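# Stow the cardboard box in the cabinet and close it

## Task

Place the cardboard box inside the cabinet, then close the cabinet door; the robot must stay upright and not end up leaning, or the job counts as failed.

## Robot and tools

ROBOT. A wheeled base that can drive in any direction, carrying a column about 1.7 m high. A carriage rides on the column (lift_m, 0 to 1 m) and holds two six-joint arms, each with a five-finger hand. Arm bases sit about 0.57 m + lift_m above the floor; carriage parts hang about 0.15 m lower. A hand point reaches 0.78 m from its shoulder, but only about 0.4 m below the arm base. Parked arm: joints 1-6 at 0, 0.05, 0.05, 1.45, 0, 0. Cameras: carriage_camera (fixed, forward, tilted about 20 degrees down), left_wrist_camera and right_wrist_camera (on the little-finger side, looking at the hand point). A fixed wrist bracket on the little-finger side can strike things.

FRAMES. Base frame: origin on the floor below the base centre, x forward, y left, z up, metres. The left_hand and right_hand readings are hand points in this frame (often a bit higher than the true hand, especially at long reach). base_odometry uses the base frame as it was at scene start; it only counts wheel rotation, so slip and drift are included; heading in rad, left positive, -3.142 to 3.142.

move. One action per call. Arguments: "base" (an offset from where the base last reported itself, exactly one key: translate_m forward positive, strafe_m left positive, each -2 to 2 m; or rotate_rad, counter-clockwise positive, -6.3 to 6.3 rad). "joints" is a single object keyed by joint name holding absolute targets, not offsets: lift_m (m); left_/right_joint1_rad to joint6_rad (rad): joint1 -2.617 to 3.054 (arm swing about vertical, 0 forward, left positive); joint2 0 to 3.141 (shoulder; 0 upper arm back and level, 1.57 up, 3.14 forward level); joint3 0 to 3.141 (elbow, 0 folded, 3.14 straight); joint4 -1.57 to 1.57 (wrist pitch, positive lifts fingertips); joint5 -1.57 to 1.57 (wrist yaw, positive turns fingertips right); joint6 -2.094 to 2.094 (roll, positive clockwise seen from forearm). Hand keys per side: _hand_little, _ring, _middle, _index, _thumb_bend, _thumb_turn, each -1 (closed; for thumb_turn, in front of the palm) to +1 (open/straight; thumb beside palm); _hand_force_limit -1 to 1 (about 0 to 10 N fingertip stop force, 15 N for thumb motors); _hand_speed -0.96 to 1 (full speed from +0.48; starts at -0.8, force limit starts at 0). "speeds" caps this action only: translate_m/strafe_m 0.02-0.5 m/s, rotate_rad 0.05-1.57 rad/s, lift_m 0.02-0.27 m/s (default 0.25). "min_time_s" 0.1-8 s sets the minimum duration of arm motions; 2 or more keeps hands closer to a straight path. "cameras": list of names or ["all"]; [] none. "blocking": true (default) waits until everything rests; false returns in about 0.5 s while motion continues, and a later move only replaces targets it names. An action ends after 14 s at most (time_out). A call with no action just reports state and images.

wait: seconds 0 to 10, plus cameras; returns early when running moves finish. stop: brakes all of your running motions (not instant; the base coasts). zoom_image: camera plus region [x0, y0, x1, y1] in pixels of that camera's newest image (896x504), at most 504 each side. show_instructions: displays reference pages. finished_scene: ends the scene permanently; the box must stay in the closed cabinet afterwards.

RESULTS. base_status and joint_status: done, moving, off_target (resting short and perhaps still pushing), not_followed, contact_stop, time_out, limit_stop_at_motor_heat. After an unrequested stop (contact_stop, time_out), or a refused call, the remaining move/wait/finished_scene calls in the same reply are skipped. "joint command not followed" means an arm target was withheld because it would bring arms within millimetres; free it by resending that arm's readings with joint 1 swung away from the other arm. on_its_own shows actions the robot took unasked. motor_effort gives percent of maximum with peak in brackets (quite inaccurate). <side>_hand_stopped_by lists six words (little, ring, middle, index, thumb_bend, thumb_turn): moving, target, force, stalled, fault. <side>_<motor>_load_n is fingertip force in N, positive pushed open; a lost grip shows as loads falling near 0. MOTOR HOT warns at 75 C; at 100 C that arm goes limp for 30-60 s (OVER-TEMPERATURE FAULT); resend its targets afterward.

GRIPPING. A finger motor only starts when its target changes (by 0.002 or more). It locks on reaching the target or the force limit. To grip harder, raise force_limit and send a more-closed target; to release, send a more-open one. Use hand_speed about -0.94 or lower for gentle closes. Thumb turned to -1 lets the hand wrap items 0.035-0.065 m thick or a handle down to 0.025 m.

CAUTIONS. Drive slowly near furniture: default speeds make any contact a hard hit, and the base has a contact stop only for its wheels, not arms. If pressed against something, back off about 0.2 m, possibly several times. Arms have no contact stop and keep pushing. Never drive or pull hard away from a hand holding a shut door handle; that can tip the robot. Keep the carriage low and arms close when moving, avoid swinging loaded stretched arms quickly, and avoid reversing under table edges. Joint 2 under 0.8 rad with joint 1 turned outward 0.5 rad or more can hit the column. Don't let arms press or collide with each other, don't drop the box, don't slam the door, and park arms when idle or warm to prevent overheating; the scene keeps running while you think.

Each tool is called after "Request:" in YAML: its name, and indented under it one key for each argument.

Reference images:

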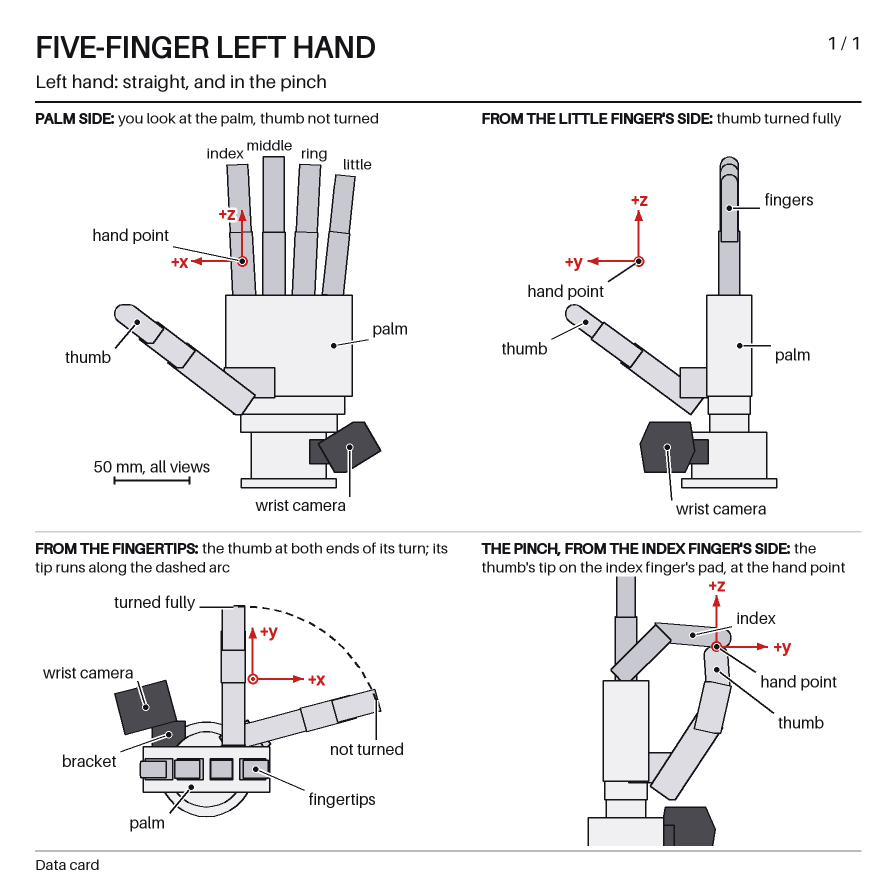

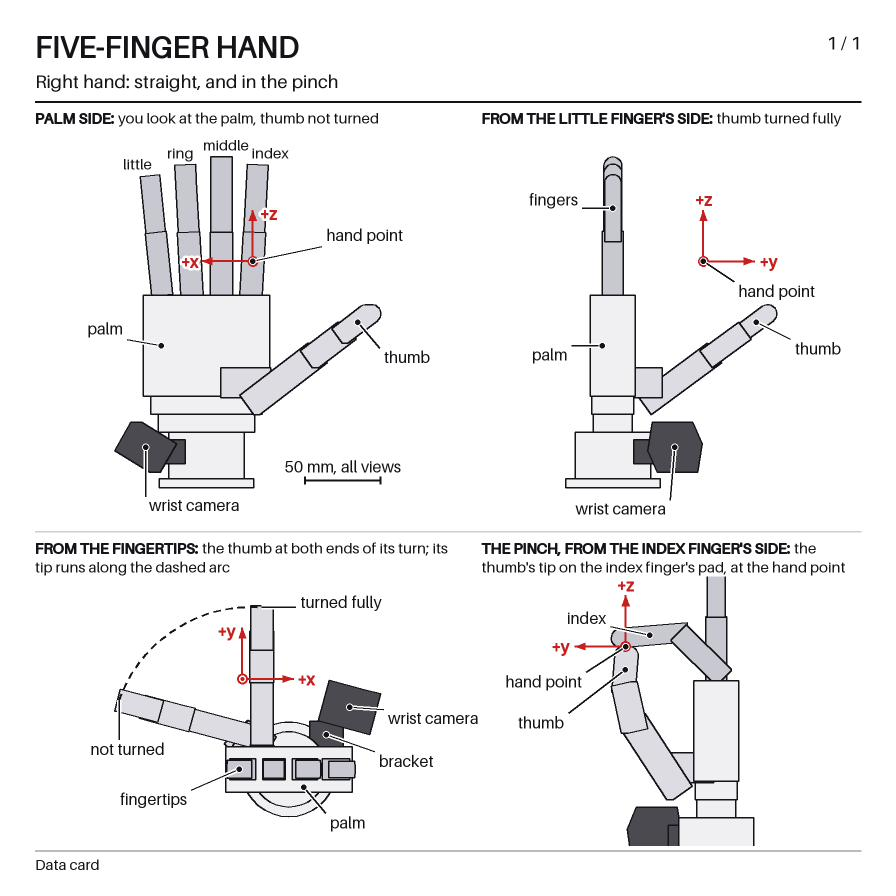

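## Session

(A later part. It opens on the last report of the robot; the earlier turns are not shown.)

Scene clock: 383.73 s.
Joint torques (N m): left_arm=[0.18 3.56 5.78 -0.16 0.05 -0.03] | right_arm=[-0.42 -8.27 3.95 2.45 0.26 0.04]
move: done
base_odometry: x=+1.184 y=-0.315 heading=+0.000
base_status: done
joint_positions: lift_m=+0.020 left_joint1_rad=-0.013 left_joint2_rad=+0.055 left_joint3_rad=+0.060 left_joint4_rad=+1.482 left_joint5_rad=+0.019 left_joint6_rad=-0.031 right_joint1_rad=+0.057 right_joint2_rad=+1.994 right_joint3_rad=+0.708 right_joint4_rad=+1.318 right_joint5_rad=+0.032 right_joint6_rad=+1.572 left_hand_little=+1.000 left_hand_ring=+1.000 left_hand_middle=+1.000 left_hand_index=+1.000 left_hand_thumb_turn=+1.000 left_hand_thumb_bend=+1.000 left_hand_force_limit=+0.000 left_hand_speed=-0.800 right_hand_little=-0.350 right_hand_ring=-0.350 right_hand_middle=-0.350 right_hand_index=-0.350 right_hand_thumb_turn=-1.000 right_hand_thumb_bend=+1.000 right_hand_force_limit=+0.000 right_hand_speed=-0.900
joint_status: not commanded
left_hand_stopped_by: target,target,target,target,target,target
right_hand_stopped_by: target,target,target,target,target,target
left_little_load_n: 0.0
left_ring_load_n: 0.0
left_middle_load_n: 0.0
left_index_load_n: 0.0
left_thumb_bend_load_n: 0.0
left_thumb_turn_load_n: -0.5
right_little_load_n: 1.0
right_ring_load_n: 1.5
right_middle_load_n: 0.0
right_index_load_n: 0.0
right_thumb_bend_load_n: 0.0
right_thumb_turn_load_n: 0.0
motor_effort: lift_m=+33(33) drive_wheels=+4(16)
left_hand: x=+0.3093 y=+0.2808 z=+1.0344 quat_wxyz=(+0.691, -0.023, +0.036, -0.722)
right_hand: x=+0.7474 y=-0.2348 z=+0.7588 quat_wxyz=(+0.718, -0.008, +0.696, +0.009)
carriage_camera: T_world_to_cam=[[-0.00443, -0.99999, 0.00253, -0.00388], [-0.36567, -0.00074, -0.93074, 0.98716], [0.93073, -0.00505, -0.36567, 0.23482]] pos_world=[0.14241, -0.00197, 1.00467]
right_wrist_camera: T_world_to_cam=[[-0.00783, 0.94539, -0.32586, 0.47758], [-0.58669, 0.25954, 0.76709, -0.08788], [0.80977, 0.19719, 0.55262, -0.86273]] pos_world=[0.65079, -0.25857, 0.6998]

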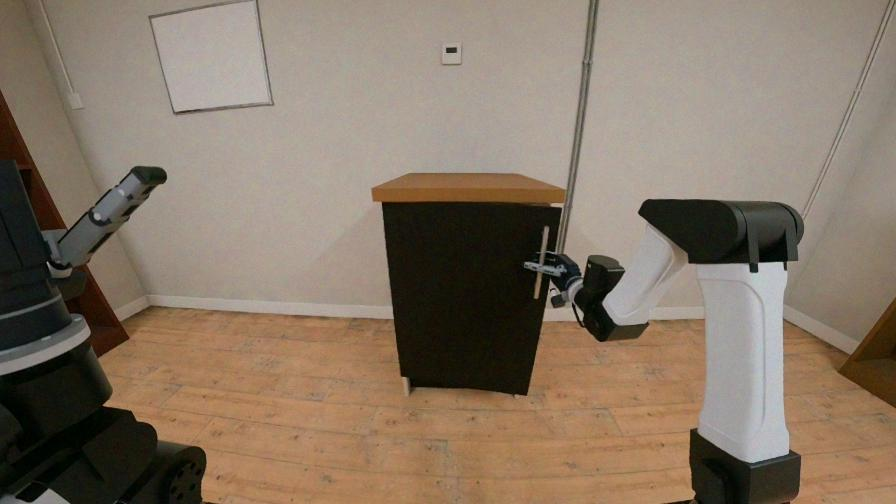

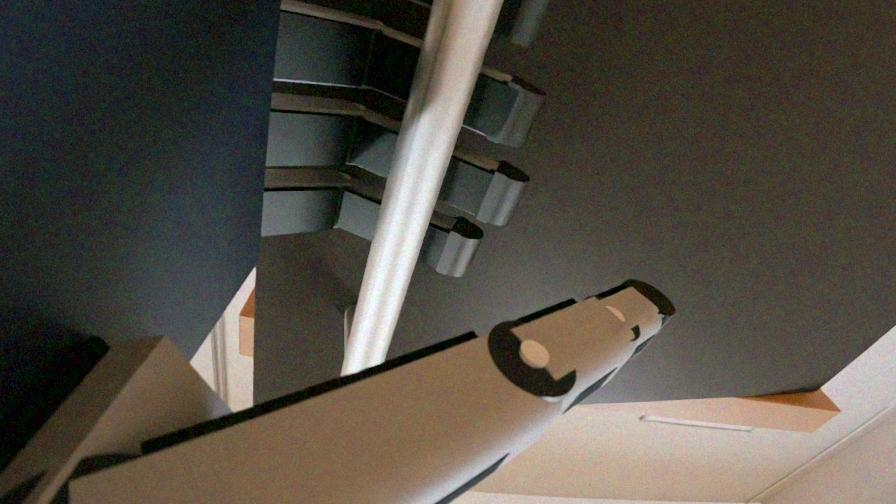

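Request:
move:
  base: {"translate_m": -0.14}
  joints: {"right_joint1_rad": 0.18, "right_joint5_rad": 0.25}
  min_time_s: 3.5
  speeds: {"translate_m": 0.04}
  cameras: ["carriage_camera", "right_wrist_camera"]

Scene clock: 405.10 s.
Joint torques (N m): left_arm=[0.46 3.54 5.45 -0.17 0.04 -0.08] | right_arm=[-4.86 -11.08 0.91 2.65 -0.04 0.03]
move: off_target
base_odometry: x=+1.044 y=-0.315 heading=+0.000
base_status: done
joint_positions: lift_m=+0.020 left_joint1_rad=-0.013 left_joint2_rad=+0.055 left_joint3_rad=+0.060 left_joint4_rad=+1.482 left_joint5_rad=+0.019 left_joint6_rad=-0.031 right_joint1_rad=+0.236 right_joint2_rad=+2.019 right_joint3_rad=+0.747 right_joint4_rad=+1.299 right_joint5_rad=+0.264 right_joint6_rad=+1.571 left_hand_little=+1.000 left_hand_ring=+1.000 left_hand_middle=+1.000 left_hand_index=+1.000 left_hand_thumb_turn=+1.000 left_hand_thumb_bend=+1.000 left_hand_force_limit=+0.000 left_hand_speed=-0.800 right_hand_little=-0.348 right_hand_ring=-0.347 right_hand_middle=-0.347 right_hand_index=-0.348 right_hand_thumb_turn=-1.000 right_hand_thumb_bend=+1.000 right_hand_force_limit=+0.000 right_hand_speed=-0.900
joint_status: right_joint1_rad off_target (ended at +0.236, target +0.180); the others done
left_hand_stopped_by: target,target,target,target,target,target
right_hand_stopped_by: target,target,target,target,target,target
left_little_load_n: 0.0
left_ring_load_n: 0.0
left_middle_load_n: 0.0
left_index_load_n: 0.0
left_thumb_bend_load_n: 0.0
left_thumb_turn_load_n: 0.0
right_little_load_n: 22.5
right_ring_load_n: 33.5
right_middle_load_n: 29.5
right_index_load_n: 22.5
right_thumb_bend_load_n: 0.0
right_thumb_turn_load_n: -0.5
motor_effort: lift_m=+33(33) drive_wheels=+7(16)
left_hand: x=+0.3093 y=+0.2808 z=+1.0344 quat_wxyz=(+0.691, -0.023, +0.036, -0.722)
right_hand: x=+0.7510 y=-0.1847 z=+0.7567 quat_wxyz=(+0.716, +0.012, +0.698, -0.007)
carriage_camera: T_world_to_cam=[[-0.00443, -0.99999, 0.00253, -0.00388], [-0.36567, -0.00074, -0.93074, 0.98716], [0.93073, -0.00505, -0.36567, 0.23482]] pos_world=[0.14241, -0.00197, 1.00467]
right_wrist_camera: T_world_to_cam=[[0.03967, 0.94637, -0.32064, 0.39019], [-0.56793, 0.28538, 0.77202, -0.11024], [0.82212, 0.15148, 0.54879, -0.88917]] pos_world=[0.65292, -0.20311, 0.69818]

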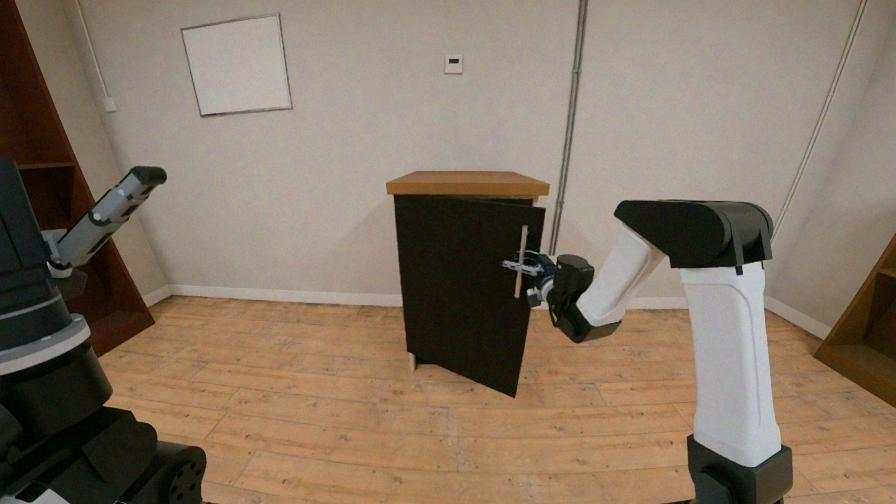

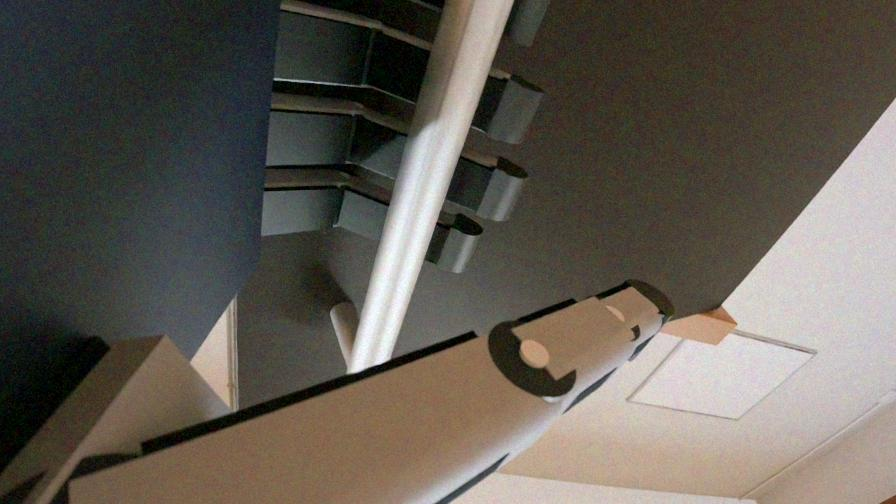

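Request:
move:
  joints: {"right_joint1_rad": 0.26, "right_joint5_rad": 0.40, "right_hand_index": 0.0, "right_hand_middle": 0.0, "right_hand_ring": 0.0, "right_hand_little": 0.0}
  min_time_s: 2
  cameras: ["right_wrist_camera"]

Scene clock: 421.67 s.
Joint torques (N m): left_arm=[0.42 3.62 5.63 -0.16 0.03 -0.07] | right_arm=[1.01 -10.92 3.56 2.18 0.14 0.05]
move: done
base_odometry: x=+1.044 y=-0.315 heading=+0.000
base_status: not commanded
joint_positions: lift_m=+0.020 left_joint1_rad=-0.013 left_joint2_rad=+0.055 left_joint3_rad=+0.060 left_joint4_rad=+1.482 left_joint5_rad=+0.019 left_joint6_rad=-0.031 right_joint1_rad=+0.252 right_joint2_rad=+2.019 right_joint3_rad=+0.712 right_joint4_rad=+1.335 right_joint5_rad=+0.394 right_joint6_rad=+1.570 left_hand_little=+1.000 left_hand_ring=+1.000 left_hand_middle=+1.000 left_hand_index=+1.000 left_hand_thumb_turn=+1.000 left_hand_thumb_bend=+1.000 left_hand_force_limit=+0.000 left_hand_speed=-0.800 right_hand_little=+0.000 right_hand_ring=+0.000 right_hand_middle=+0.001 right_hand_index=+0.000 right_hand_thumb_turn=-1.000 right_hand_thumb_bend=+1.000 right_hand_force_limit=+0.000 right_hand_speed=-0.900
joint_status: all done
left_hand_stopped_by: target,target,target,target,target,target
right_hand_stopped_by: target,target,target,target,target,target
left_little_load_n: 0.5
left_ring_load_n: 0.0
left_middle_load_n: 0.0
left_index_load_n: 0.0
left_thumb_bend_load_n: 0.0
left_thumb_turn_load_n: -0.5
right_little_load_n: 0.0
right_ring_load_n: 0.5
right_middle_load_n: 2.5
right_index_load_n: 0.0
right_thumb_bend_load_n: 0.0
right_thumb_turn_load_n: 0.0
motor_effort: lift_m=+33(33) drive_wheels=+3(7)
left_hand: x=+0.3093 y=+0.2808 z=+1.0344 quat_wxyz=(+0.691, -0.023, +0.036, -0.722)
right_hand: x=+0.7472 y=-0.2042 z=+0.7524 quat_wxyz=(+0.715, +0.053, +0.696, -0.047)
right_wrist_camera: T_world_to_cam=[[0.14738, 0.93646, -0.31831, 0.32312], [-0.53162, 0.34638, 0.77292, -0.11882], [0.83406, 0.0553, 0.54889, -0.90944]] pos_world=[0.64774, -0.21113, 0.69388]

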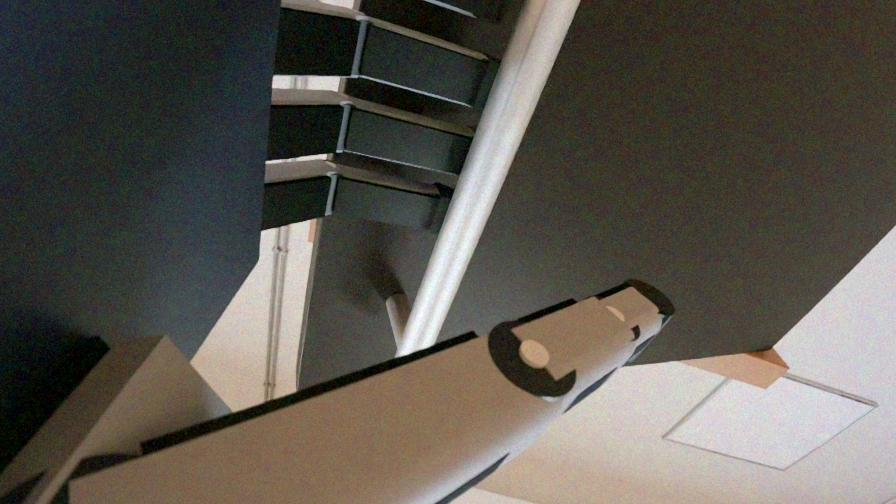

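Request:
move:
  base: {"translate_m": -0.03}
  joints: {"right_joint1_rad": 0.15, "right_joint5_rad": 0.42}
  min_time_s: 2
  speeds: {"translate_m": 0.02}

Request:
move:
  base: {"translate_m": -0.12}
  joints: {"right_joint5_rad": 0.1}
  min_time_s: 1.5
  speeds: {"translate_m": 0.1}
  cameras: ["carriage_camera", "right_wrist_camera"]

Request:
zoom_image:
  camera: "carriage_camera"
  region: [370, 150, 600, 400]

Scene clock: 431.47 s.
Joint torques (N m): left_arm=[0.2 3.69 5.6 -0.22 0.07 -0.14] | right_arm=[-0.29 -10.89 3.82 2.16 0.18 0.05]
move: done
base_odometry: x=+1.014 y=-0.315 heading=+0.000
base_status: done
joint_positions: lift_m=+0.020 left_joint1_rad=-0.013 left_joint2_rad=+0.055 left_joint3_rad=+0.060 left_joint4_rad=+1.483 left_joint5_rad=+0.019 left_joint6_rad=-0.031 right_joint1_rad=+0.156 right_joint2_rad=+2.019 right_joint3_rad=+0.708 right_joint4_rad=+1.333 right_joint5_rad=+0.411 right_joint6_rad=+1.570 left_hand_little=+1.000 left_hand_ring=+1.000 left_hand_middle=+1.000 left_hand_index=+1.000 left_hand_thumb_turn=+1.000 left_hand_thumb_bend=+1.000 left_hand_force_limit=+0.000 left_hand_speed=-0.800 right_hand_little=+0.000 right_hand_ring=+0.000 right_hand_middle=+0.000 right_hand_index=+0.000 right_hand_thumb_turn=-1.000 right_hand_thumb_bend=+1.000 right_hand_force_limit=+0.000 right_hand_speed=-0.900
joint_status: all done
left_hand_stopped_by: target,target,target,target,target,target
right_hand_stopped_by: target,target,target,target,target,target
left_little_load_n: 0.0
left_ring_load_n: 0.0
left_middle_load_n: 0.0
left_index_load_n: 0.0
left_thumb_bend_load_n: 0.5
left_thumb_turn_load_n: 0.0
right_little_load_n: 0.0
right_ring_load_n: 0.0
right_middle_load_n: 0.0
right_index_load_n: -0.5
right_thumb_bend_load_n: 0.0
right_thumb_turn_load_n: -0.5
motor_effort: lift_m=+33(33) drive_wheels=+0(10)
left_hand: x=+0.3090 y=+0.2808 z=+1.0345 quat_wxyz=(+0.691, -0.022, +0.035, -0.722)
right_hand: x=+0.7552 y=-0.2580 z=+0.7501 quat_wxyz=(+0.709, +0.092, +0.694, -0.088)
pictures: none

Scene clock: 433.37 s.
Joint torques (N m): left_arm=[0.44 3.52 5.37 -0.21 0.04 -0.09] | right_arm=[-0.25 -10.63 3.99 2.32 -0.04 0.05]
move: done
base_odometry: x=+0.894 y=-0.315 heading=+0.000
base_status: done
joint_positions: lift_m=+0.020 left_joint1_rad=-0.013 left_joint2_rad=+0.055 left_joint3_rad=+0.060 left_joint4_rad=+1.482 left_joint5_rad=+0.019 left_joint6_rad=-0.031 right_joint1_rad=+0.155 right_joint2_rad=+2.019 right_joint3_rad=+0.708 right_joint4_rad=+1.331 right_joint5_rad=+0.110 right_joint6_rad=+1.570 left_hand_little=+1.000 left_hand_ring=+1.000 left_hand_middle=+1.000 left_hand_index=+1.000 left_hand_thumb_turn=+1.000 left_hand_thumb_bend=+1.000 left_hand_force_limit=+0.000 left_hand_speed=-0.800 right_hand_little=+0.000 right_hand_ring=+0.000 right_hand_middle=+0.000 right_hand_index=+0.000 right_hand_thumb_turn=-1.000 right_hand_thumb_bend=+1.000 right_hand_force_limit=+0.000 right_hand_speed=-0.900
joint_status: all done
left_hand_stopped_by: target,target,target,target,target,target
right_hand_stopped_by: target,target,target,target,target,target
left_little_load_n: 0.0
left_ring_load_n: 0.0
left_middle_load_n: 0.0
left_index_load_n: 0.0
left_thumb_bend_load_n: 0.0
left_thumb_turn_load_n: 0.0
right_little_load_n: 0.0
right_ring_load_n: 0.0
right_middle_load_n: 0.0
right_index_load_n: 0.0
right_thumb_bend_load_n: 0.0
right_thumb_turn_load_n: 0.0
motor_effort: lift_m=+33(33) drive_wheels=-2(12)
left_hand: x=+0.3093 y=+0.2808 z=+1.0344 quat_wxyz=(+0.691, -0.023, +0.036, -0.722)
right_hand: x=+0.7435 y=-0.1984 z=+0.7497 quat_wxyz=(+0.714, -0.015, +0.700, +0.017)
carriage_camera: T_world_to_cam=[[-0.00443, -0.99999, 0.00253, -0.00388], [-0.36567, -0.00074, -0.93074, 0.98716], [0.93073, -0.00505, -0.36567, 0.23482]] pos_world=[0.14241, -0.00197, 1.00467]
right_wrist_camera: T_world_to_cam=[[-0.03147, 0.94471, -0.3264, 0.45802], [-0.58282, 0.24795, 0.77385, -0.10302], [0.81199, 0.21458, 0.54279, -0.85261]] pos_world=[0.64668, -0.22419, 0.69201]

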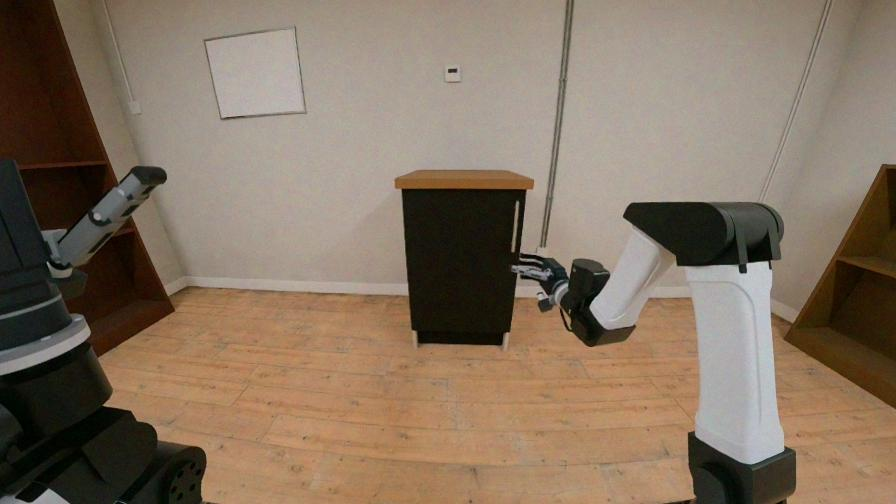

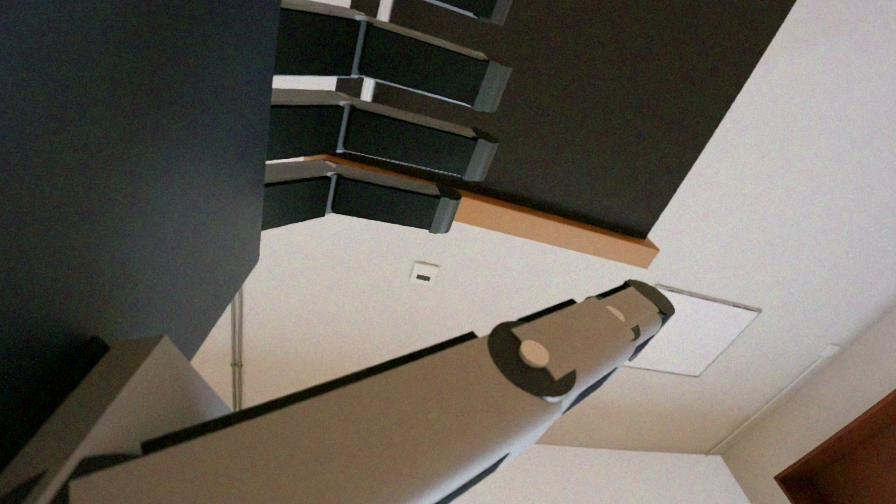

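Scaled by 2.016 from the camera's image (finer frame: 1280x720).

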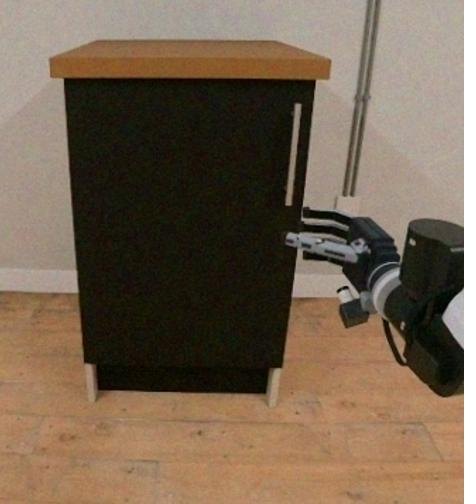

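Request:
move:
  base: {"strafe_m": 0.145}
  joints: {"right_joint1_rad": -0.36, "right_joint2_rad": 2.362, "right_joint3_rad": 1.502, "right_joint4_rad": 0.86, "right_joint5_rad": -0.36, "right_joint6_rad": 1.57}
  min_time_s: 2.5
  speeds: {"strafe_m": 0.1}

Request:
move:
  base: {"translate_m": 0.12}
  speeds: {"translate_m": 0.06}
  cameras: ["carriage_camera", "right_wrist_camera"]

Scene clock: 521.03 s.
Joint torques (N m): left_arm=[0.21 3.67 5.56 -0.15 0.06 -0.08] | right_arm=[-0.21 -12.49 8.18 2.11 0.02 0.05]
move: done
base_odometry: x=+0.894 y=-0.170 heading=+0.000
base_status: done
joint_positions: lift_m=+0.020 left_joint1_rad=-0.013 left_joint2_rad=+0.055 left_joint3_rad=+0.060 left_joint4_rad=+1.482 left_joint5_rad=+0.019 left_joint6_rad=-0.031 right_joint1_rad=-0.355 right_joint2_rad=+2.350 right_joint3_rad=+1.475 right_joint4_rad=+0.872 right_joint5_rad=-0.350 right_joint6_rad=+1.570 left_hand_little=+1.000 left_hand_ring=+1.000 left_hand_middle=+1.000 left_hand_index=+1.000 left_hand_thumb_turn=+1.000 left_hand_thumb_bend=+1.000 left_hand_force_limit=+0.000 left_hand_speed=-0.800 right_hand_little=+0.000 right_hand_ring=+0.000 right_hand_middle=+0.000 right_hand_index=+0.000 right_hand_thumb_turn=-1.000 right_hand_thumb_bend=+1.000 right_hand_force_limit=+0.000 right_hand_speed=-0.900
joint_status: all done
left_hand_stopped_by: target,target,target,target,target,target
right_hand_stopped_by: target,target,target,target,target,target
left_little_load_n: 0.0
left_ring_load_n: 0.0
left_middle_load_n: 0.0
left_index_load_n: 0.0
left_thumb_bend_load_n: 0.0
left_thumb_turn_load_n: 0.0
right_little_load_n: -0.5
right_ring_load_n: 0.0
right_middle_load_n: 0.0
right_index_load_n: 0.0
right_thumb_bend_load_n: 0.0
right_thumb_turn_load_n: -0.5
motor_effort: lift_m=+33(33) drive_wheels=-3(8)
left_hand: x=+0.3093 y=+0.2808 z=+1.0344 quat_wxyz=(+0.691, -0.023, +0.036, -0.722)
right_hand: x=+0.8748 y=-0.4268 z=+0.7650 quat_wxyz=(+0.706, +0.002, +0.708, -0.002)
pictures: none

Scene clock: 523.57 s.
Joint torques (N m): left_arm=[0.23 3.4 5.85 -0.18 0.06 -0.1] | right_arm=[-0.14 -12.72 8.12 2.13 -0.03 0.05]
move: done
base_odometry: x=+1.014 y=-0.170 heading=+0.000
base_status: done
joint_positions: lift_m=+0.020 left_joint1_rad=-0.013 left_joint2_rad=+0.055 left_joint3_rad=+0.060 left_joint4_rad=+1.483 left_joint5_rad=+0.019 left_joint6_rad=-0.031 right_joint1_rad=-0.356 right_joint2_rad=+2.352 right_joint3_rad=+1.477 right_joint4_rad=+0.865 right_joint5_rad=-0.352 right_joint6_rad=+1.570 left_hand_little=+1.000 left_hand_ring=+1.000 left_hand_middle=+1.000 left_hand_index=+1.000 left_hand_thumb_turn=+1.000 left_hand_thumb_bend=+1.000 left_hand_force_limit=+0.000 left_hand_speed=-0.800 right_hand_little=+0.000 right_hand_ring=+0.000 right_hand_middle=+0.000 right_hand_index=+0.000 right_hand_thumb_turn=-1.000 right_hand_thumb_bend=+1.000 right_hand_force_limit=+0.000 right_hand_speed=-0.900
joint_status: not commanded
left_hand_stopped_by: target,target,target,target,target,target
right_hand_stopped_by: target,target,target,target,target,target
left_little_load_n: 0.0
left_ring_load_n: 0.0
left_middle_load_n: 0.0
left_index_load_n: 0.0
left_thumb_bend_load_n: 0.0
left_thumb_turn_load_n: 0.0
right_little_load_n: 0.0
right_ring_load_n: 0.5
right_middle_load_n: 0.0
right_index_load_n: 0.0
right_thumb_bend_load_n: 0.0
right_thumb_turn_load_n: 0.0
motor_effort: lift_m=+33(33) drive_wheels=-5(10)
left_hand: x=+0.3092 y=+0.2808 z=+1.0344 quat_wxyz=(+0.691, -0.023, +0.036, -0.722)
right_hand: x=+0.8750 y=-0.4269 z=+0.7627 quat_wxyz=(+0.704, +0.002, +0.711, +0.000)
carriage_camera: T_world_to_cam=[[-0.00443, -0.99999, 0.00253, -0.00388], [-0.36567, -0.00074, -0.93074, 0.98716], [0.93073, -0.00505, -0.36567, 0.23482]] pos_world=[0.14241, -0.00197, 1.00467]
right_wrist_camera: T_world_to_cam=[[0.00476, 0.94562, -0.32524, 0.65014], [-0.54652, 0.27483, 0.79106, -0.01312], [0.83743, 0.17399, 0.51811, -0.93825]] pos_world=[0.77545, -0.44794, 0.70795]

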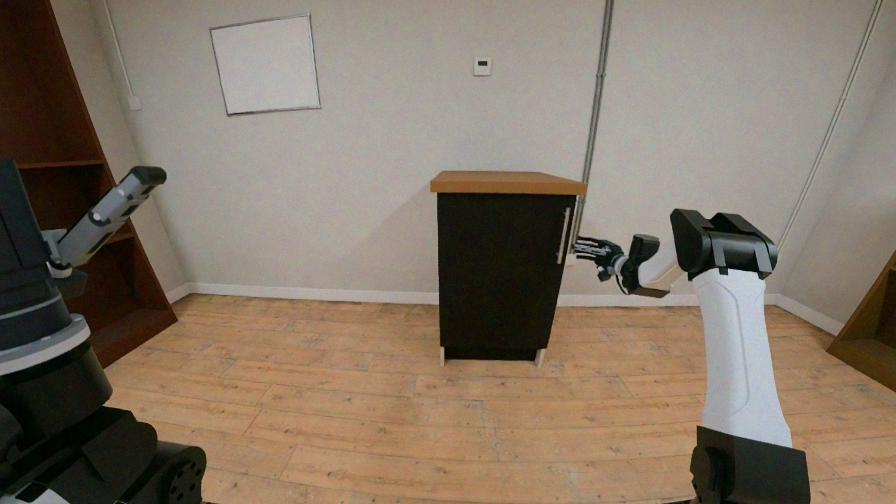

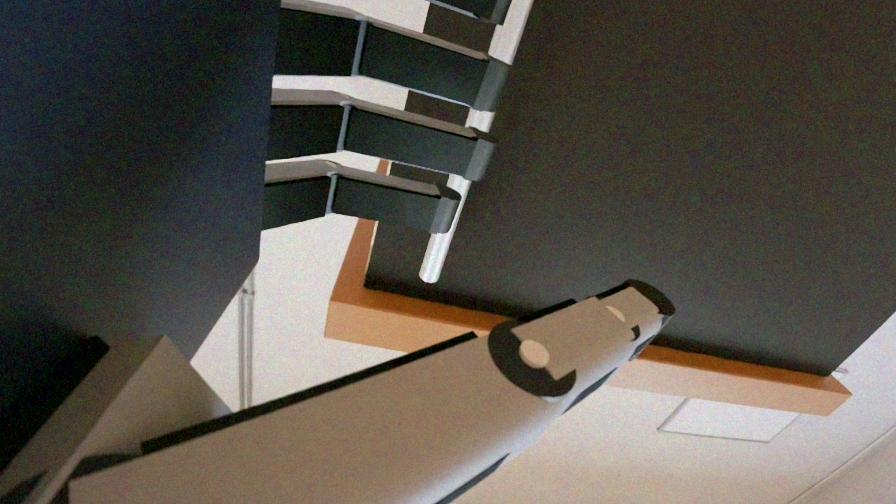

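Request:
move:
  base: {"translate_m": 0.07}
  joints: {"right_joint1_rad": -0.38, "right_joint5_rad": -0.37}
  speeds: {"translate_m": 0.05}
  min_time_s: 1
  cameras: ["right_wrist_camera"]

Scene clock: 530.27 s.
Joint torques (N m): left_arm=[0.24 3.73 5.59 -0.22 0.07 -0.1] | right_arm=[-0.28 -12.78 8.06 2.21 -0.03 0.05]
move: done
base_odometry: x=+1.084 y=-0.170 heading=+0.001
base_status: done
joint_positions: lift_m=+0.020 left_joint1_rad=-0.013 left_joint2_rad=+0.055 left_joint3_rad=+0.060 left_joint4_rad=+1.483 left_joint5_rad=+0.019 left_joint6_rad=-0.031 right_joint1_rad=-0.375 right_joint2_rad=+2.353 right_joint3_rad=+1.477 right_joint4_rad=+0.864 right_joint5_rad=-0.362 right_joint6_rad=+1.570 left_hand_little=+1.000 left_hand_ring=+1.000 left_hand_middle=+1.000 left_hand_index=+1.000 left_hand_thumb_turn=+1.000 left_hand_thumb_bend=+1.000 left_hand_force_limit=+0.000 left_hand_speed=-0.800 right_hand_little=+0.000 right_hand_ring=+0.000 right_hand_middle=+0.000 right_hand_index=+0.000 right_hand_thumb_turn=-1.000 right_hand_thumb_bend=+1.000 right_hand_force_limit=+0.000 right_hand_speed=-0.900
joint_status: all done
left_hand_stopped_by: target,target,target,target,target,target
right_hand_stopped_by: target,target,target,target,target,target
left_little_load_n: 0.0
left_ring_load_n: 0.0
left_middle_load_n: 0.0
left_index_load_n: 0.0
left_thumb_bend_load_n: 0.0
left_thumb_turn_load_n: 0.0
right_little_load_n: 0.0
right_ring_load_n: 0.0
right_middle_load_n: 0.0
right_index_load_n: 0.0
right_thumb_bend_load_n: 0.0
right_thumb_turn_load_n: -0.5
motor_effort: lift_m=+33(33) drive_wheels=-6(14)
left_hand: x=+0.3091 y=+0.2808 z=+1.0344 quat_wxyz=(+0.691, -0.022, +0.036, -0.722)
right_hand: x=+0.8724 y=-0.4374 z=+0.7619 quat_wxyz=(+0.703, +0.006, +0.711, -0.003)
right_wrist_camera: T_world_to_cam=[[0.01316, 0.94582, -0.32443, 0.65193], [-0.54218, 0.27937, 0.79246, -0.01383], [0.84016, 0.16547, 0.51648, -0.93863]] pos_world=[0.77252, -0.45743, 0.70725]

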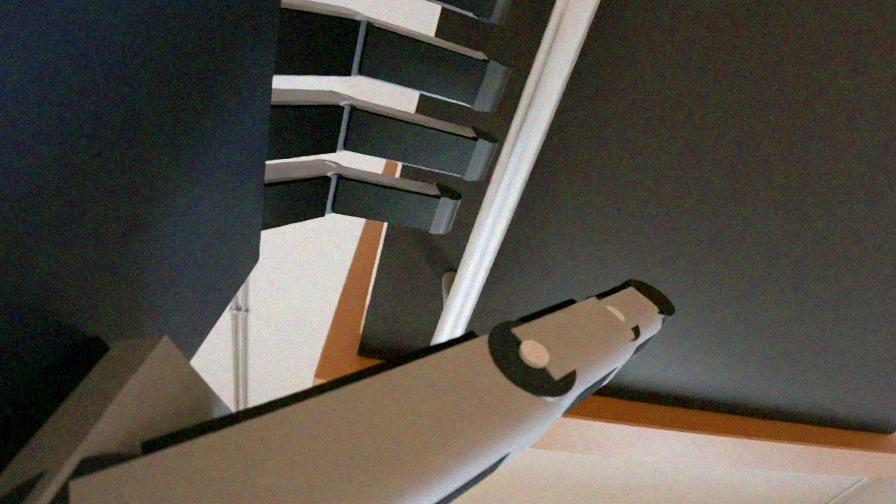

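Request:
move:
  base: {"translate_m": 0.035}
  joints: {"right_joint1_rad": -0.39, "right_joint5_rad": -0.38}
  speeds: {"translate_m": 0.04}
  min_time_s: 0.8
  cameras: ["right_wrist_camera"]

Scene clock: 537.73 s.
Joint torques (N m): left_arm=[0.46 3.4 5.46 -0.2 0.02 -0.11] | right_arm=[-0.27 -12.88 8.17 2.17 -0.05 0.05]
move: done
base_odometry: x=+1.119 y=-0.169 heading=+0.001
base_status: done
joint_positions: lift_m=+0.020 left_joint1_rad=-0.013 left_joint2_rad=+0.055 left_joint3_rad=+0.060 left_joint4_rad=+1.484 left_joint5_rad=+0.019 left_joint6_rad=-0.031 right_joint1_rad=-0.385 right_joint2_rad=+2.355 right_joint3_rad=+1.477 right_joint4_rad=+0.862 right_joint5_rad=-0.371 right_joint6_rad=+1.570 left_hand_little=+1.000 left_hand_ring=+1.000 left_hand_middle=+1.000 left_hand_index=+1.000 left_hand_thumb_turn=+1.000 left_hand_thumb_bend=+1.000 left_hand_force_limit=+0.000 left_hand_speed=-0.800 right_hand_little=+0.000 right_hand_ring=+0.000 right_hand_middle=+0.000 right_hand_index=+0.000 right_hand_thumb_turn=-1.000 right_hand_thumb_bend=+1.000 right_hand_force_limit=+0.000 right_hand_speed=-0.900
joint_status: all done
left_hand_stopped_by: target,target,target,target,target,target
right_hand_stopped_by: target,target,target,target,target,target
left_little_load_n: 0.0
left_ring_load_n: 0.0
left_middle_load_n: 0.0
left_index_load_n: 0.0
left_thumb_bend_load_n: 0.0
left_thumb_turn_load_n: 0.0
right_little_load_n: 0.0
right_ring_load_n: 0.0
right_middle_load_n: 0.0
right_index_load_n: 0.0
right_thumb_bend_load_n: 0.0
right_thumb_turn_load_n: 0.0
motor_effort: lift_m=+33(33) drive_wheels=-5(14)
left_hand: x=+0.3088 y=+0.2808 z=+1.0345 quat_wxyz=(+0.691, -0.022, +0.035, -0.722)
right_hand: x=+0.8708 y=-0.4422 z=+0.7605 quat_wxyz=(+0.702, +0.007, +0.712, -0.003)
right_wrist_camera: T_world_to_cam=[[0.01323, 0.94626, -0.32313, 0.65518], [-0.53937, 0.27886, 0.79455, -0.01652], [0.84196, 0.16377, 0.51408, -0.93627]] pos_world=[0.77072, -0.46203, 0.70614]

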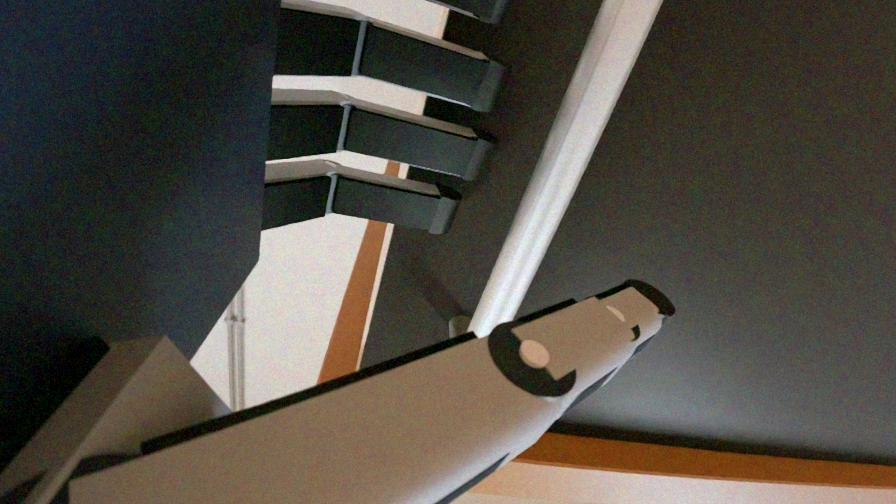

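Request:
move:
  joints: {"right_joint1_rad": -0.33, "right_joint5_rad": -0.32, "right_joint2_rad": 2.337, "right_joint3_rad": 1.452, "right_joint4_rad": 0.885}
  min_time_s: 1.5
  cameras: ["right_wrist_camera"]

Request:
move:
  joints: {"right_joint1_rad": -0.27, "right_joint5_rad": -0.26, "right_joint2_rad": 2.312, "right_joint3_rad": 1.402, "right_joint4_rad": 0.91}
  min_time_s: 1.5
  cameras: ["right_wrist_camera"]

Scene clock: 549.20 s.
Joint torques (N m): left_arm=[0.31 3.54 5.42 -0.2 0.08 -0.07] | right_arm=[0.75 -15.28 5.22 2.46 0.15 0.05]
move: done
base_odometry: x=+1.119 y=-0.169 heading=+0.001
base_status: not commanded
joint_positions: lift_m=+0.020 left_joint1_rad=-0.013 left_joint2_rad=+0.055 left_joint3_rad=+0.060 left_joint4_rad=+1.484 left_joint5_rad=+0.019 left_joint6_rad=-0.031 right_joint1_rad=-0.335 right_joint2_rad=+2.355 right_joint3_rad=+1.461 right_joint4_rad=+0.865 right_joint5_rad=-0.330 right_joint6_rad=+1.570 left_hand_little=+1.000 left_hand_ring=+1.000 left_hand_middle=+1.000 left_hand_index=+1.000 left_hand_thumb_turn=+1.000 left_hand_thumb_bend=+1.000 left_hand_force_limit=+0.000 left_hand_speed=-0.800 right_hand_little=+0.000 right_hand_ring=+0.000 right_hand_middle=+0.000 right_hand_index=+0.000 right_hand_thumb_turn=-1.000 right_hand_thumb_bend=+1.000 right_hand_force_limit=+0.000 right_hand_speed=-0.900
joint_status: all done
left_hand_stopped_by: target,target,target,target,target,target
right_hand_stopped_by: target,target,target,target,target,target
left_little_load_n: 0.0
left_ring_load_n: 0.0
left_middle_load_n: 0.0
left_index_load_n: 0.0
left_thumb_bend_load_n: 0.0
left_thumb_turn_load_n: 0.0
right_little_load_n: 0.5
right_ring_load_n: 0.0
right_middle_load_n: 0.0
right_index_load_n: 0.0
right_thumb_bend_load_n: 0.0
right_thumb_turn_load_n: 0.0
motor_effort: lift_m=+33(33) drive_wheels=-5(5)
left_hand: x=+0.3088 y=+0.2808 z=+1.0345 quat_wxyz=(+0.691, -0.022, +0.035, -0.722)
right_hand: x=+0.8768 y=-0.4176 z=+0.7543 quat_wxyz=(+0.697, +0.005, +0.717, +0.001)
right_wrist_camera: T_world_to_cam=[[0.00136, 0.94748, -0.31982, 0.63819], [-0.53205, 0.27148, 0.80201, -0.03036], [0.84671, 0.16907, 0.50448, -0.93679]] pos_world=[0.77617, -0.43804, 0.70105]

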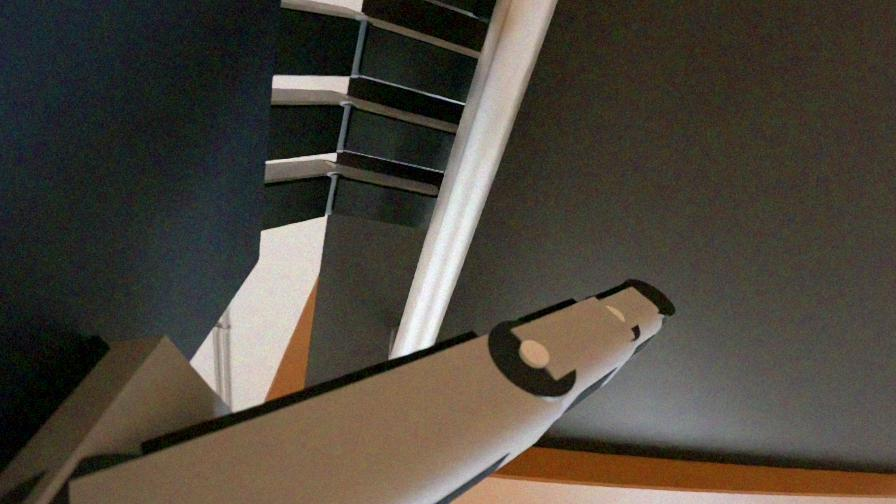

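Scene clock: 551.00 s.
Joint torques (N m): left_arm=[0.38 3.54 5.7 -0.16 -0.01 -0.07] | right_arm=[0.9 -17.52 5.03 2.44 0.11 0.05]
move: done
base_odometry: x=+1.119 y=-0.169 heading=+0.001
base_status: not commanded
joint_positions: lift_m=+0.020 left_joint1_rad=-0.013 left_joint2_rad=+0.055 left_joint3_rad=+0.060 left_joint4_rad=+1.484 left_joint5_rad=+0.019 left_joint6_rad=-0.031 right_joint1_rad=-0.277 right_joint2_rad=+2.355 right_joint3_rad=+1.412 right_joint4_rad=+0.895 right_joint5_rad=-0.265 right_joint6_rad=+1.570 left_hand_little=+1.000 left_hand_ring=+1.000 left_hand_middle=+1.000 left_hand_index=+1.000 left_hand_thumb_turn=+1.000 left_hand_thumb_bend=+1.000 left_hand_force_limit=+0.000 left_hand_speed=-0.800 right_hand_little=+0.000 right_hand_ring=+0.000 right_hand_middle=+0.000 right_hand_index=+0.000 right_hand_thumb_turn=-1.000 right_hand_thumb_bend=+1.000 right_hand_force_limit=+0.000 right_hand_speed=-0.900
joint_status: all done
left_hand_stopped_by: target,target,target,target,target,target
right_hand_stopped_by: target,target,target,target,target,target
left_little_load_n: 0.0
left_ring_load_n: 0.0
left_middle_load_n: 0.0
left_index_load_n: -0.5
left_thumb_bend_load_n: 0.0
left_thumb_turn_load_n: 0.0
right_little_load_n: 0.5
right_ring_load_n: 0.0
right_middle_load_n: 0.0
right_index_load_n: 0.0
right_thumb_bend_load_n: 0.0
right_thumb_turn_load_n: -0.5
motor_effort: lift_m=+33(33) drive_wheels=-5(5)
left_hand: x=+0.3088 y=+0.2808 z=+1.0345 quat_wxyz=(+0.691, -0.022, +0.035, -0.722)
right_hand: x=+0.8785 y=-0.3900 z=+0.7398 quat_wxyz=(+0.691, +0.008, +0.723, +0.000)
right_wrist_camera: T_world_to_cam=[[0.00102, 0.94854, -0.31664, 0.60586], [-0.51511, 0.2719, 0.81286, -0.04804], [0.85713, 0.16227, 0.48888, -0.93596]] pos_world=[0.77687, -0.40974, 0.68846]

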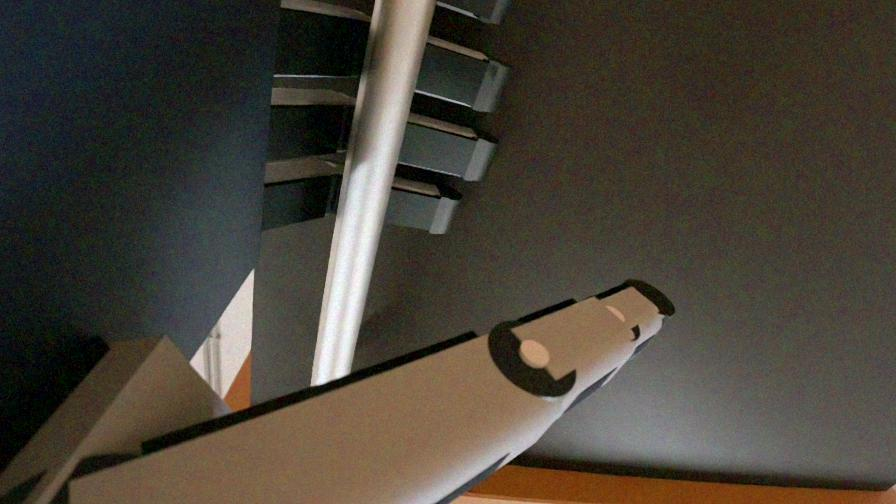

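Request:
move:
  joints: {"right_hand_index": -0.3, "right_hand_middle": -0.3, "right_hand_ring": -0.3, "right_hand_little": -0.3}

Request:
move:
  base: {"translate_m": -0.05}
  joints: {"right_joint1_rad": -0.104, "right_joint2_rad": 2.059, "right_joint3_rad": 0.908, "right_joint4_rad": 1.151, "right_joint5_rad": 0.155}
  min_time_s: 3
  speeds: {"translate_m": 0.02}
  cameras: ["carriage_camera", "right_wrist_camera"]

Scene clock: 569.17 s.
Joint torques (N m): left_arm=[0.39 3.54 5.74 -0.19 0.03 -0.09] | right_arm=[0.9 -17.52 5 2.44 -0.07 0.05]
move: done
base_odometry: x=+1.119 y=-0.169 heading=+0.001
base_status: not commanded
joint_positions: lift_m=+0.020 left_joint1_rad=-0.013 left_joint2_rad=+0.055 left_joint3_rad=+0.060 left_joint4_rad=+1.484 left_joint5_rad=+0.019 left_joint6_rad=-0.031 right_joint1_rad=-0.277 right_joint2_rad=+2.355 right_joint3_rad=+1.412 right_joint4_rad=+0.895 right_joint5_rad=-0.249 right_joint6_rad=+1.570 left_hand_little=+1.000 left_hand_ring=+1.000 left_hand_middle=+1.000 left_hand_index=+1.000 left_hand_thumb_turn=+1.000 left_hand_thumb_bend=+1.000 left_hand_force_limit=+0.000 left_hand_speed=-0.800 right_hand_little=-0.299 right_hand_ring=-0.300 right_hand_middle=-0.300 right_hand_index=-0.300 right_hand_thumb_turn=-1.000 right_hand_thumb_bend=+1.000 right_hand_force_limit=+0.000 right_hand_speed=-0.900
joint_status: all done
left_hand_stopped_by: target,target,target,target,target,target
right_hand_stopped_by: target,target,target,target,target,target
left_little_load_n: 0.0
left_ring_load_n: 0.0
left_middle_load_n: 0.0
left_index_load_n: 0.0
left_thumb_bend_load_n: 0.0
left_thumb_turn_load_n: 0.0
right_little_load_n: 2.5
right_ring_load_n: 0.0
right_middle_load_n: 0.0
right_index_load_n: 0.0
right_thumb_bend_load_n: 0.0
right_thumb_turn_load_n: 0.0
motor_effort: lift_m=+33(33) drive_wheels=-5(5)
left_hand: x=+0.3088 y=+0.2808 z=+1.0345 quat_wxyz=(+0.691, -0.022, +0.035, -0.722)
right_hand: x=+0.8795 y=-0.3933 z=+0.7397 quat_wxyz=(+0.690, +0.014, +0.723, -0.006)
pictures: none

Scene clock: 572.47 s.
Joint torques (N m): left_arm=[0.31 3.75 5.59 -0.16 0 -0.06] | right_arm=[0.77 -14.16 4.27 2.62 0.18 0.05]
move: done
base_odometry: x=+1.069 y=-0.170 heading=+0.001
base_status: done
joint_positions: lift_m=+0.020 left_joint1_rad=-0.013 left_joint2_rad=+0.055 left_joint3_rad=+0.060 left_joint4_rad=+1.485 left_joint5_rad=+0.019 left_joint6_rad=-0.031 right_joint1_rad=-0.111 right_joint2_rad=+2.097 right_joint3_rad=+0.919 right_joint4_rad=+1.125 right_joint5_rad=+0.147 right_joint6_rad=+1.570 left_hand_little=+1.000 left_hand_ring=+1.000 left_hand_middle=+1.000 left_hand_index=+1.000 left_hand_thumb_turn=+1.000 left_hand_thumb_bend=+1.000 left_hand_force_limit=+0.000 left_hand_speed=-0.800 right_hand_little=-0.300 right_hand_ring=-0.300 right_hand_middle=-0.300 right_hand_index=-0.300 right_hand_thumb_turn=-1.000 right_hand_thumb_bend=+1.000 right_hand_force_limit=+0.000 right_hand_speed=-0.900
joint_status: all done
left_hand_stopped_by: target,target,target,target,target,target
right_hand_stopped_by: target,target,target,target,target,target
left_little_load_n: 0.0
left_ring_load_n: 0.0
left_middle_load_n: 0.0
left_index_load_n: 0.0
left_thumb_bend_load_n: 0.0
left_thumb_turn_load_n: 0.0
right_little_load_n: 1.0
right_ring_load_n: 0.0
right_middle_load_n: 0.0
right_index_load_n: 0.0
right_thumb_bend_load_n: 0.0
right_thumb_turn_load_n: -0.5
motor_effort: lift_m=+33(33) drive_wheels=-5(15)
left_hand: x=+0.3086 y=+0.2808 z=+1.0346 quat_wxyz=(+0.691, -0.022, +0.035, -0.722)
right_hand: x=+0.8055 y=-0.3511 z=+0.7380 quat_wxyz=(+0.682, +0.090, +0.720, -0.091)
carriage_camera: T_world_to_cam=[[-0.00443, -0.99999, 0.00253, -0.00388], [-0.36567, -0.00074, -0.93074, 0.98716], [0.93073, -0.00505, -0.36567, 0.23482]] pos_world=[0.14241, -0.00197, 1.00467]
right_wrist_camera: T_world_to_cam=[[0.22775, 0.91403, -0.33568, 0.38776], [-0.42507, 0.40349, 0.81025, -0.11912], [0.87604, -0.04184, 0.48042, -0.95948]] pos_world=[0.70159, -0.34651, 0.68763]

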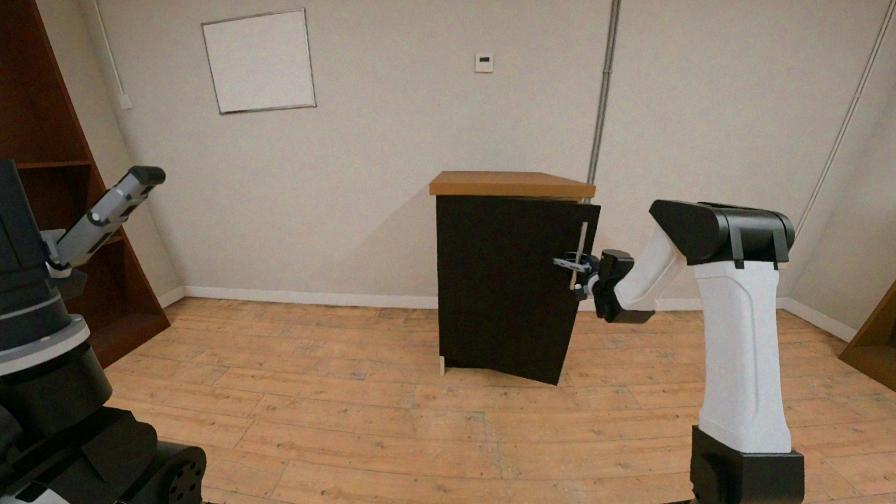

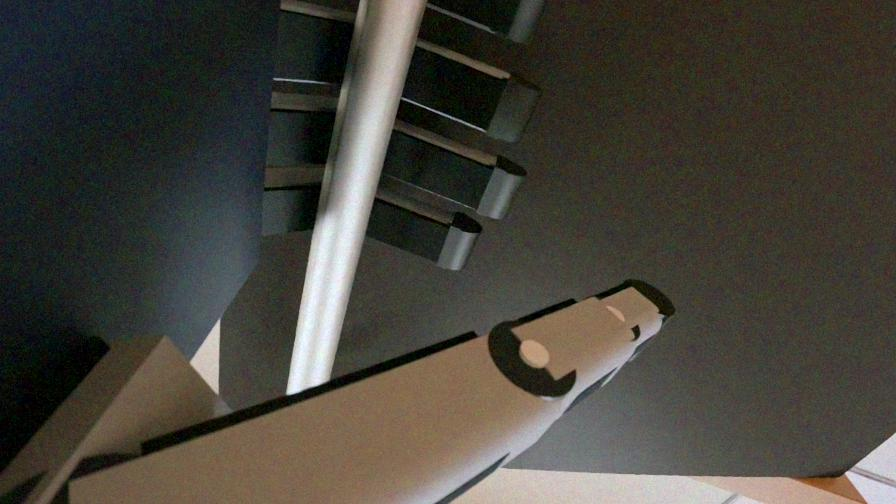

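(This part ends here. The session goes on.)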